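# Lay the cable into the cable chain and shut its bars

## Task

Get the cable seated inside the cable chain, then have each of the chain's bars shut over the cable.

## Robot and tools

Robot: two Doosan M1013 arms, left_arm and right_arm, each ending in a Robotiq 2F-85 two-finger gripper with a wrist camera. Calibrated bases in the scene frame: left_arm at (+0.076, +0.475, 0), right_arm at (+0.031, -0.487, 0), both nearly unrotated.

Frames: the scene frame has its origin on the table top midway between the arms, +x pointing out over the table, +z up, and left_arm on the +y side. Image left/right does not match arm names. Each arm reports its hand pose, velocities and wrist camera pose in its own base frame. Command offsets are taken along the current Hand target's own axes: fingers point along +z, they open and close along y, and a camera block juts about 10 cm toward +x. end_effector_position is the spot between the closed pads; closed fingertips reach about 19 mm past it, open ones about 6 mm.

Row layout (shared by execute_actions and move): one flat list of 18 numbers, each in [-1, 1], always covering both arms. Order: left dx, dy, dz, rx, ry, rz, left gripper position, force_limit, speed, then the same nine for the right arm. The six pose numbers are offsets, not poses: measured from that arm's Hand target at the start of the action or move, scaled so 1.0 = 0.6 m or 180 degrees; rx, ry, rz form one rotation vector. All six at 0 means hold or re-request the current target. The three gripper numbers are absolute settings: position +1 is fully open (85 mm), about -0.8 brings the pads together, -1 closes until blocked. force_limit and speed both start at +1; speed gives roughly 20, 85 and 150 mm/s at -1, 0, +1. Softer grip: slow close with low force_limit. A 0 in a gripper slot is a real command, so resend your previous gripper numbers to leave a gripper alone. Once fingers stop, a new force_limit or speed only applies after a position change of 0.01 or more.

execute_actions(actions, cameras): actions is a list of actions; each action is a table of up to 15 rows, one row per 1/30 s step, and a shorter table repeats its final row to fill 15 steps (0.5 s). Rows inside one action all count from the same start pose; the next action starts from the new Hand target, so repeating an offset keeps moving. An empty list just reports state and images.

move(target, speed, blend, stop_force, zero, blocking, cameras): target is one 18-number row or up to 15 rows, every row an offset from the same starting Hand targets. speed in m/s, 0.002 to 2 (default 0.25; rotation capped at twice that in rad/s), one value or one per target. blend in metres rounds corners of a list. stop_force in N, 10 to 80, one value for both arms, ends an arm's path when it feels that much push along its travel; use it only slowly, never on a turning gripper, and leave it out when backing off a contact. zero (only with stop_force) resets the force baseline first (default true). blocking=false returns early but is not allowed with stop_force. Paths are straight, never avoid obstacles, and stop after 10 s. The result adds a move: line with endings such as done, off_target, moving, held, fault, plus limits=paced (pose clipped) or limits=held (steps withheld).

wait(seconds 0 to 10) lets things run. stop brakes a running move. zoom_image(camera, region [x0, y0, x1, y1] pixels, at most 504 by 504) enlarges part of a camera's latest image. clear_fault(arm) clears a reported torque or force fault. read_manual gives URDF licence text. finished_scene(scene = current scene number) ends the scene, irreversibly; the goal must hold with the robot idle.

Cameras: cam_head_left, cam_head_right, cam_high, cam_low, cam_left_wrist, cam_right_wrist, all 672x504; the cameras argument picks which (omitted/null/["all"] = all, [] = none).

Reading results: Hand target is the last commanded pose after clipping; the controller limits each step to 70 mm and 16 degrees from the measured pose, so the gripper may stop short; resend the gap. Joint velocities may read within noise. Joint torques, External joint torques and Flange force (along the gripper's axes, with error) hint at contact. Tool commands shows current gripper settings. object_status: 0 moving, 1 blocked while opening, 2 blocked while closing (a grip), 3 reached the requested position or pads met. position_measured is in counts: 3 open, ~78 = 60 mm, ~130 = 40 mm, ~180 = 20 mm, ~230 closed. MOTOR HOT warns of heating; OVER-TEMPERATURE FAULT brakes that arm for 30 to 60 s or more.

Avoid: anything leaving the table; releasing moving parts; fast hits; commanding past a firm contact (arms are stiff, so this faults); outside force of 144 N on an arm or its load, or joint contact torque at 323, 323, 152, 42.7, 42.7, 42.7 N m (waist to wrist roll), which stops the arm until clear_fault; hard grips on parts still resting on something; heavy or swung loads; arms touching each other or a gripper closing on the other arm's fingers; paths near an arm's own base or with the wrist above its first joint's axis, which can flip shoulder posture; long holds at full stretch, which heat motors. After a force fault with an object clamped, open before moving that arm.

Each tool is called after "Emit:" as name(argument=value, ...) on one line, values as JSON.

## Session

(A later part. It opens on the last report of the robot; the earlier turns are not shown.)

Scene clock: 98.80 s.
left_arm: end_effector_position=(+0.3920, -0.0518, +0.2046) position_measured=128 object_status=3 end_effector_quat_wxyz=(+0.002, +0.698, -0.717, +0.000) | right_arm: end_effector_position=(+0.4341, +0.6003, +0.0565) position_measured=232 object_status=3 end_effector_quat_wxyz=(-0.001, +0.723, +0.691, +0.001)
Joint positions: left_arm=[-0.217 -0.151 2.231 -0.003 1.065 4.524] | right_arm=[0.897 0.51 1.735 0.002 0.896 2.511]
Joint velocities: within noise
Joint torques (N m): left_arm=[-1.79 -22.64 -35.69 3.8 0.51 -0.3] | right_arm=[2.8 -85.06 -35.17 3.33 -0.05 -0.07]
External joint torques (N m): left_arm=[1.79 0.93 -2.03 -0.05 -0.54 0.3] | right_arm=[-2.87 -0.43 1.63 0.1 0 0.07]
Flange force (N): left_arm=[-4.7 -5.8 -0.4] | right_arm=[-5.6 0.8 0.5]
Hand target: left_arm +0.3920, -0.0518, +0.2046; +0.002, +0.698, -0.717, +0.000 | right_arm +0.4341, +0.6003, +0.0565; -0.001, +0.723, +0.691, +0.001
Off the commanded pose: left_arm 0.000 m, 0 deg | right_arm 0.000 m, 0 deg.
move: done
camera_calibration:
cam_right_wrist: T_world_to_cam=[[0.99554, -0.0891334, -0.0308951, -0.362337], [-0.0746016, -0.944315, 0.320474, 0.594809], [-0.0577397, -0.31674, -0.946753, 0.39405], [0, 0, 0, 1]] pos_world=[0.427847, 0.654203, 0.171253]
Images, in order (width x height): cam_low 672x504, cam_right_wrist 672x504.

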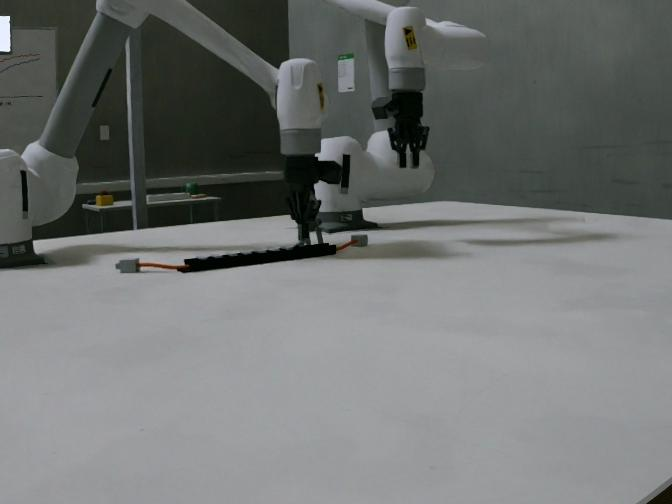

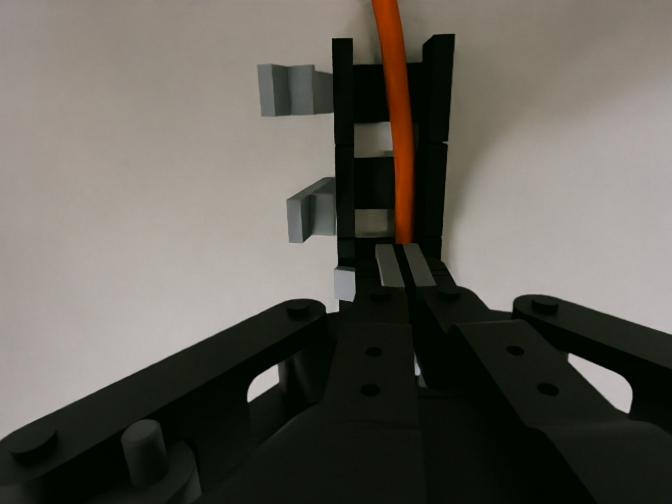

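Emit:
move(target=[0,0,0,0,0,0,0.0,-0.4,-1,0,0,0.03,0,0,0,-1,0,0], speed=0.008, stop_force=20, cameras=[])

Emit:
move(target=[[0,0,0,0,0,0,0.0,-0.4,-1,0,0,-0.08,0,0,0,-1,0,0],[0,0,0,0,0,0,0.0,-0.4,-1,0.0555,-0.13,-0.08,0,0,0,-1,0,0],[0,0,0,0,0,0,0.0,-0.4,-1,0.0555,-0.13,-0.0172,0,0,0,-1,0,0],[0,0,0,0,0,0,0.0,-0.4,-1,0.0555,0.0017,-0.0172,0,0,0,-1,0,0]], speed=[0.1,0.12,0.1,0.06], cameras=["cam_right_wrist"])

Emit:
move(target=[0,0,0,0,0,0,0.0,-0.4,-1,0,0,0.03,0,0,0,-1,0,0], speed=0.008, stop_force=20, cameras=[])

Emit:
move(target=[[0,0,0,0,0,0,0.0,-0.4,-1,0,0,-0.08,0,0,0,-1,0,0],[0,0,0,0,0,0,0.0,-0.4,-1,0.0555,-0.13,-0.08,0,0,0,-1,0,0],[0,0,0,0,0,0,0.0,-0.4,-1,0.0555,-0.13,-0.0172,0,0,0,-1,0,0],[0,0,0,0,0,0,0.0,-0.4,-1,0.0555,0.001,-0.0172,0,0,0,-1,0,0]], speed=[0.1,0.12,0.1,0.06], cameras=["cam_right_wrist"])

Emit:
move(target=[0,0,0,0,0,0,0.0,-0.4,-1,0,0,0.03,0,0,0,-1,0,0], speed=0.008, stop_force=20, cameras=["cam_right_wrist"])

Emit:
move(target=[[0,0,0,0,0,0,0.0,-0.4,-1,0,0,-0.25,0,0,0,-1,0,0],[0,0,0,0,0,0,0.0,-0.4,-1,-0.3,0,-0.4,0,0,0,-1,0,0]], speed=0.25)

Emit:
zoom_image(camera="cam_low", region=[140, 200, 360, 290])

Emit:
zoom_image(camera="cam_right_wrist", region=[250, 0, 550, 250])

Emit:
zoom_image(camera="cam_head_left", region=[280, 270, 500, 380])

Scene clock: 101.20 s.
left_arm: end_effector_position=(+0.3920, -0.0518, +0.2046) position_measured=128 object_status=3 end_effector_quat_wxyz=(+0.002, +0.698, -0.717, +0.000) | right_arm: end_effector_position=(+0.4341, +0.6003, +0.0462) position_measured=232 object_status=3 end_effector_quat_wxyz=(-0.001, +0.723, +0.691, +0.001)
Joint positions: left_arm=[-0.217 -0.151 2.231 -0.003 1.065 4.524] | right_arm=[0.897 0.521 1.74 0.002 0.879 2.511]
Joint velocities: within noise
Joint torques (N m): left_arm=[-1.89 -23.02 -35.44 3.8 0.44 -0.27] | right_arm=[2.19 -62.21 -24.19 3.42 -2.47 -0.02]
External joint torques (N m): left_arm=[1.67 1.44 -2.3 -0.05 -0.46 0.27] | right_arm=[-2.29 -23.78 -8.92 -0.02 2.41 0.02]
Flange force (N): left_arm=[-4.2 -7.0 -0.4] | right_arm=[-8.9 -2.2 -33.3]
Hand target: left_arm +0.3920, -0.0518, +0.2046; +0.002, +0.698, -0.717, +0.000 | right_arm +0.4341, +0.6003, +0.0462; -0.001, +0.723, +0.691, +0.001 (not the last commanded pose)
Off the commanded pose: left_arm 0.000 m, 0 deg | right_arm 0.008 m, 0 deg.
move: contact (right_arm)
No camera images: "cameras" was empty.

Scene clock: 104.50 s.
left_arm: end_effector_position=(+0.3920, -0.0518, +0.2046) position_measured=128 object_status=3 end_effector_quat_wxyz=(+0.002, +0.698, -0.717, +0.000) | right_arm: end_effector_position=(+0.4366, +0.6335, +0.0566) position_measured=232 object_status=3 end_effector_quat_wxyz=(-0.001, +0.723, +0.691, +0.001)
Joint positions: left_arm=[-0.217 -0.151 2.231 -0.003 1.065 4.524] | right_arm=[0.922 0.547 1.672 0.002 0.922 2.536]
Joint velocities: within noise
Joint torques (N m): left_arm=[-2.06 -23 -35.59 3.84 0.53 -0.21] | right_arm=[3.34 -88.95 -34.64 3.39 -0.18 -0.1]
External joint torques (N m): left_arm=[1.97 1.34 -2.11 -0.09 -0.55 0.21] | right_arm=[-3.33 -0.56 0.41 0.11 0.12 0.1]
Flange force (N): left_arm=[-4.8 -6.7 -0.1] | right_arm=[-3.7 2.7 -0.5]
Hand target: left_arm +0.3920, -0.0518, +0.2046; +0.002, +0.698, -0.717, +0.000 | right_arm +0.4366, +0.6335, +0.0566; -0.001, +0.723, +0.691, +0.001
Off the commanded pose: left_arm 0.000 m, 0 deg | right_arm 0.000 m, 0 deg.
move: done
camera_calibration:
cam_right_wrist: T_world_to_cam=[[0.995533, -0.0892298, -0.0308671, -0.361889], [-0.0747091, -0.944346, 0.320358, 0.626504], [-0.0577347, -0.316621, -0.946794, 0.404765], [0, 0, 0, 1]] pos_world=[0.430447, 0.687502, 0.171353]
Images, in order (width x height): cam_right_wrist 672x504.

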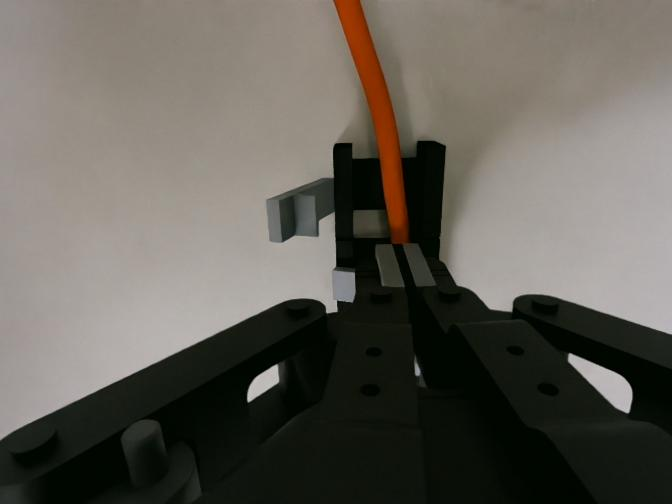

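Scene clock: 106.40 s.
left_arm: end_effector_position=(+0.3920, -0.0518, +0.2046) position_measured=128 object_status=3 end_effector_quat_wxyz=(+0.002, +0.698, -0.717, +0.000) | right_arm: end_effector_position=(+0.4366, +0.6335, +0.0463) position_measured=232 object_status=3 end_effector_quat_wxyz=(-0.001, +0.723, +0.691, +0.001)
Joint positions: left_arm=[-0.217 -0.151 2.231 -0.003 1.065 4.524] | right_arm=[0.922 0.557 1.677 0.002 0.906 2.536]
Joint velocities: within noise
Joint torques (N m): left_arm=[-2.15 -22.72 -35.58 3.84 0.47 -0.27] | right_arm=[2.38 -66.9 -25.72 3.55 -2.47 0.03]
External joint torques (N m): left_arm=[2.03 1.1 -2.1 -0.09 -0.49 0.27] | right_arm=[-2.68 -23.01 -8.17 -0.07 2.4 -0.03]
Flange force (N): left_arm=[-5.2 -6.2 -0.5] | right_arm=[-9.5 -1.9 -31.0]
Hand target: left_arm +0.3920, -0.0518, +0.2046; +0.002, +0.698, -0.717, +0.000 | right_arm +0.4366, +0.6335, +0.0463; -0.001, +0.723, +0.691, +0.001 (not the last commanded pose)
Off the commanded pose: left_arm 0.000 m, 0 deg | right_arm 0.008 m, 0 deg.
move: contact (right_arm)
No camera images: "cameras" was empty.

Scene clock: 109.70 s.
left_arm: end_effector_position=(+0.3920, -0.0518, +0.2046) position_measured=128 object_status=3 end_effector_quat_wxyz=(+0.002, +0.698, -0.717, +0.000) | right_arm: end_effector_position=(+0.4387, +0.6668, +0.0567) position_measured=232 object_status=3 end_effector_quat_wxyz=(-0.001, +0.723, +0.691, +0.001)
Joint positions: left_arm=[-0.217 -0.151 2.231 -0.003 1.065 4.524] | right_arm=[0.945 0.584 1.607 0.002 0.949 2.559]
Joint velocities: within noise
Joint torques (N m): left_arm=[-2.17 -22.72 -35.51 3.85 0.5 -0.31] | right_arm=[3.01 -92.64 -35.69 3.53 -0.06 0.2]
External joint torques (N m): left_arm=[1.99 1.12 -2.17 -0.1 -0.52 0.31] | right_arm=[-2.96 -1.23 0.6 0.07 -0.01 -0.2]
Flange force (N): left_arm=[-5.1 -6.4 -0.4] | right_arm=[-4.8 1.8 -0.8]
Hand target: left_arm +0.3920, -0.0518, +0.2046; +0.002, +0.698, -0.717, +0.000 | right_arm +0.4387, +0.6667, +0.0567; -0.001, +0.723, +0.691, +0.001
Off the commanded pose: left_arm 0.000 m, 0 deg | right_arm 0.000 m, 0 deg.
move: done
camera_calibration:
cam_right_wrist: T_world_to_cam=[[0.995533, -0.089226, -0.0308685, -0.361017], [-0.074705, -0.944346, 0.320358, 0.657979], [-0.0577347, -0.316621, -0.946794, 0.415493], [0, 0, 0, 1]] pos_world=[0.432547, 0.720702, 0.171453]
Images, in order (width x height): cam_right_wrist 672x504.

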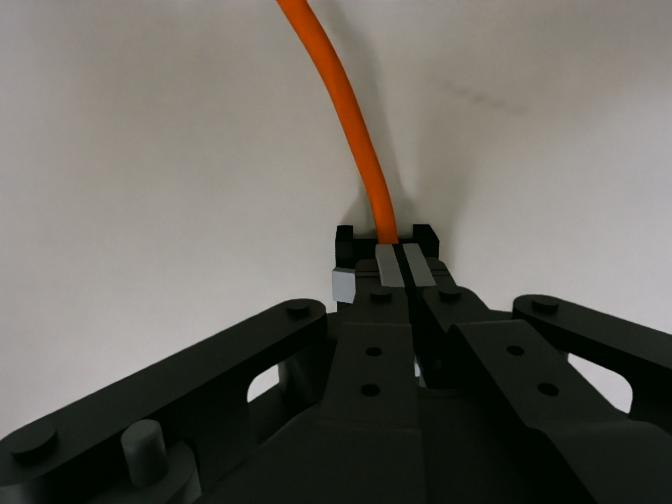

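Scene clock: 111.60 s.
left_arm: end_effector_position=(+0.3920, -0.0518, +0.2046) position_measured=128 object_status=3 end_effector_quat_wxyz=(+0.002, +0.698, -0.717, +0.000) | right_arm: end_effector_position=(+0.4388, +0.6668, +0.0463) position_measured=232 object_status=3 end_effector_quat_wxyz=(-0.001, +0.723, +0.691, +0.001)
Joint positions: left_arm=[-0.217 -0.151 2.231 -0.003 1.065 4.524] | right_arm=[0.945 0.594 1.612 0.002 0.934 2.559]
Joint velocities: within noise
Joint torques (N m): left_arm=[-2.13 -22.82 -35.69 3.84 0.52 -0.35] | right_arm=[1.57 -65.02 -24.16 3.52 -3.03 -0.02]
External joint torques (N m): left_arm=[1.93 1.21 -2.06 -0.08 -0.54 0.35] | right_arm=[-1.79 -29.01 -10.55 0.03 2.96 0.02]
Flange force (N): left_arm=[-5.1 -6.4 -0.2] | right_arm=[-10.1 -3.5 -37.8]
Hand target: left_arm +0.3920, -0.0518, +0.2046; +0.002, +0.698, -0.717, +0.000 | right_arm +0.4388, +0.6668, +0.0463; -0.001, +0.723, +0.691, +0.001 (not the last commanded pose)
Off the commanded pose: left_arm 0.000 m, 0 deg | right_arm 0.008 m, 0 deg.
move: contact (right_arm)
camera_calibration:
cam_right_wrist: T_world_to_cam=[[0.995531, -0.0892791, -0.0307641, -0.361307], [-0.0747996, -0.944401, 0.320176, 0.661514], [-0.0576387, -0.316444, -0.946859, 0.405519], [0, 0, 0, 1]] pos_world=[0.432547, 0.720801, 0.161054]
Images, in order (width x height): cam_right_wrist 672x504.

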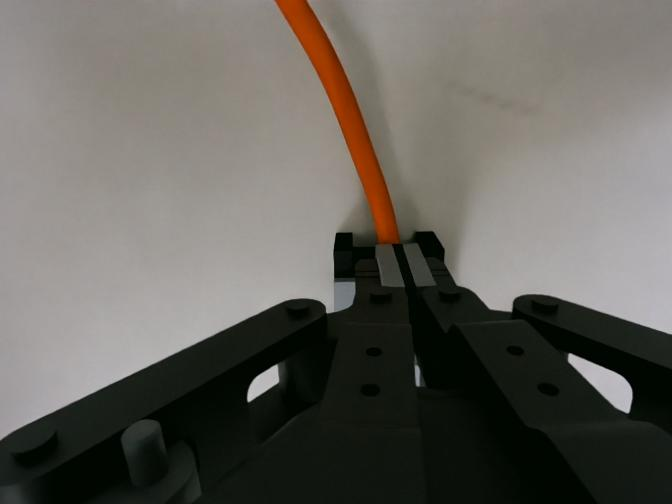

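Scene clock: 113.53 s.
left_arm: end_effector_position=(+0.3920, -0.0518, +0.2046) position_measured=128 object_status=3 end_effector_quat_wxyz=(+0.002, +0.698, -0.717, +0.000) | right_arm: end_effector_position=(+0.4308, +0.4864, +0.2857) position_measured=232 object_status=3 end_effector_quat_wxyz=(-0.001, +0.723, +0.691, +0.001)
Joint positions: left_arm=[-0.217 -0.151 2.231 -0.003 1.065 4.524] | right_arm=[0.792 0.197 1.714 0.002 1.229 2.407]
Joint velocities: within noise
Joint torques (N m): left_arm=[-2.23 -22.68 -35.81 3.89 0.5 -0.28] | right_arm=[3.19 -63.32 -41.89 4.11 -0.01 -0.08]
External joint torques (N m): left_arm=[2.12 1.04 -1.88 -0.14 -0.52 0.28] | right_arm=[-3.28 1.66 1.24 0.06 -0.05 0.08]
Flange force (N): left_arm=[-5.5 -5.9 -0.2] | right_arm=[-3.2 3.8 2.5]
Hand target: left_arm +0.3920, -0.0518, +0.2046; +0.002, +0.698, -0.717, +0.000 | right_arm +0.4308, +0.4864, +0.2858; -0.001, +0.723, +0.691, +0.001
Off the commanded pose: left_arm 0.000 m, 0 deg | right_arm 0.000 m, 0 deg.
move: done
camera_calibration:
cam_left_wrist: T_world_to_cam=[[-0.999839, 0.00900966, -0.0155282, 0.400422], [0.00181816, 0.911321, 0.411692, -0.0363852], [0.0178603, 0.411598, -0.911191, 0.324778], [0, 0, 0, 1]] pos_world=[0.394623, -0.104127, 0.317132]
cam_right_wrist: T_world_to_cam=[[0.995538, -0.0891935, -0.0307843, -0.362221], [-0.0747068, -0.944379, 0.320261, 0.413786], [-0.0576373, -0.316533, -0.946829, 0.574786], [0, 0, 0, 1]] pos_world=[0.424647, 0.540401, 0.400553]

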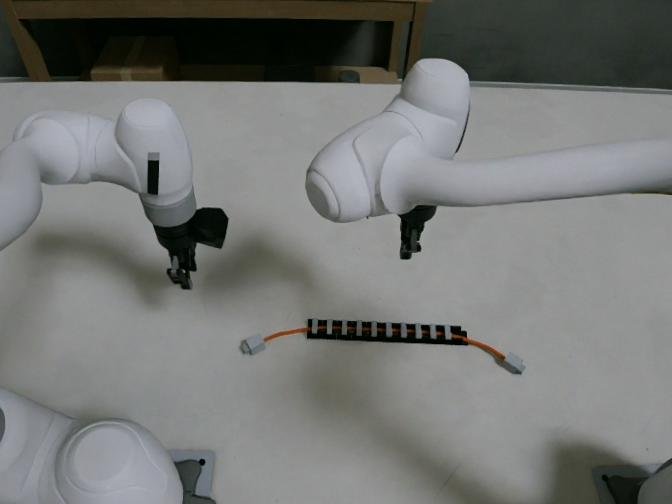

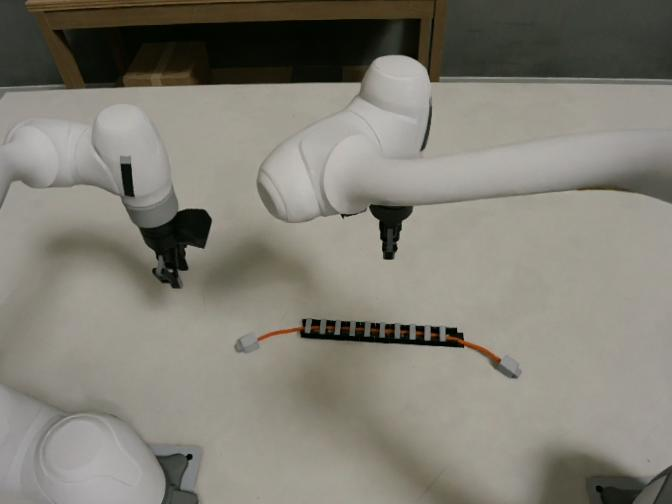

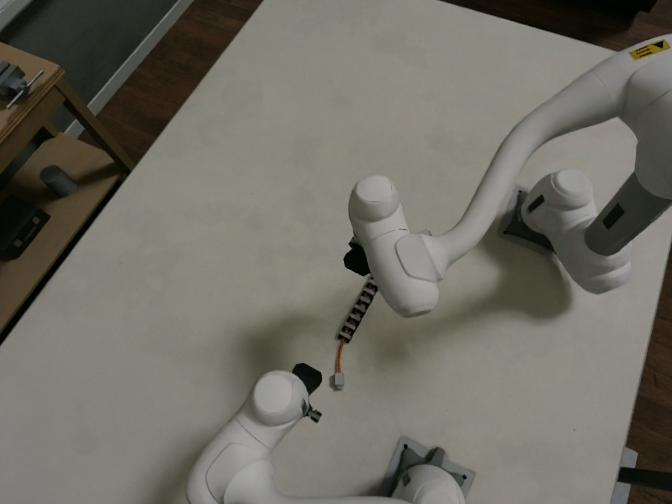

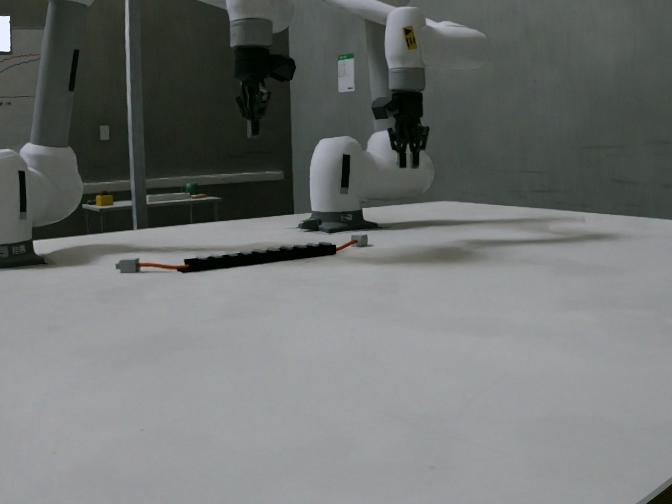

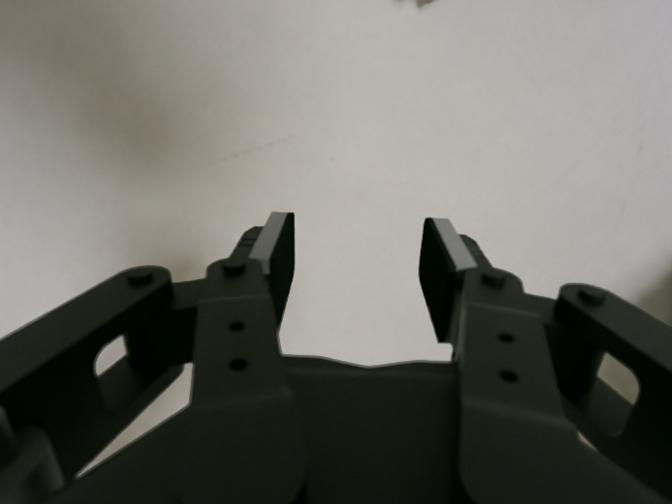

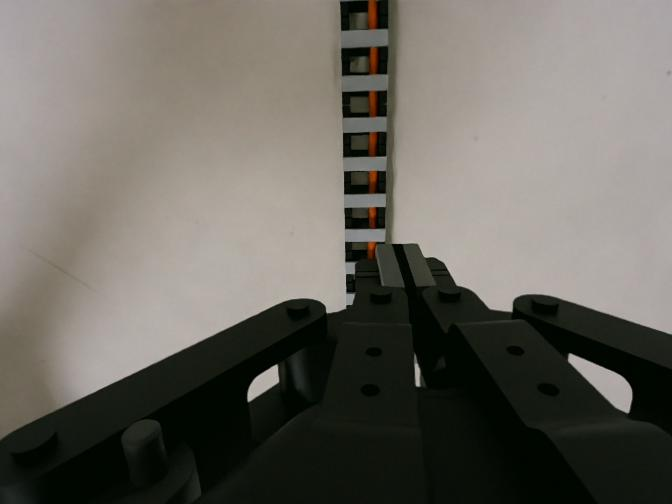

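Scaled by 2.291 from the camera's 672x504 image, which has a finer 960x720 frame.

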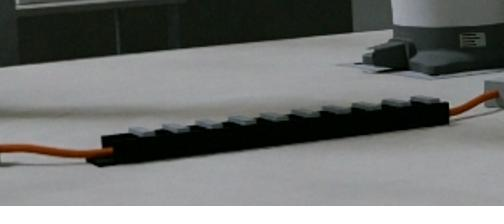

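Scaled by 1.680 from the camera's 672x504 image, which has a finer 960x720 frame.

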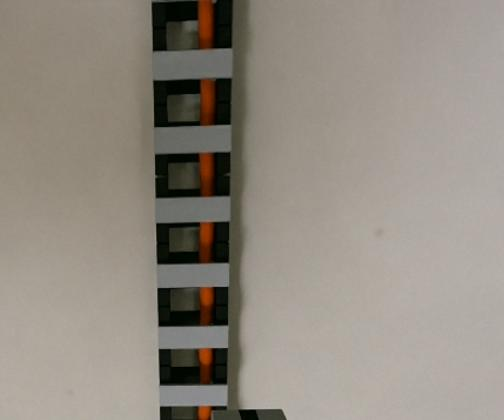

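Scaled by 2.291 from the camera's 672x504 image, which has a finer 960x720 frame.

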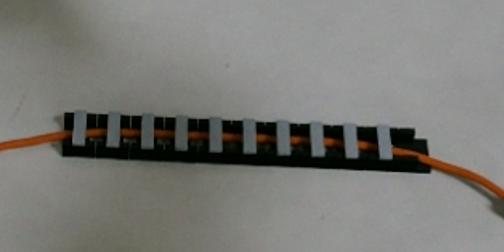

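Emit:
finished_scene(scene=2)

The scene is finished: the task was done.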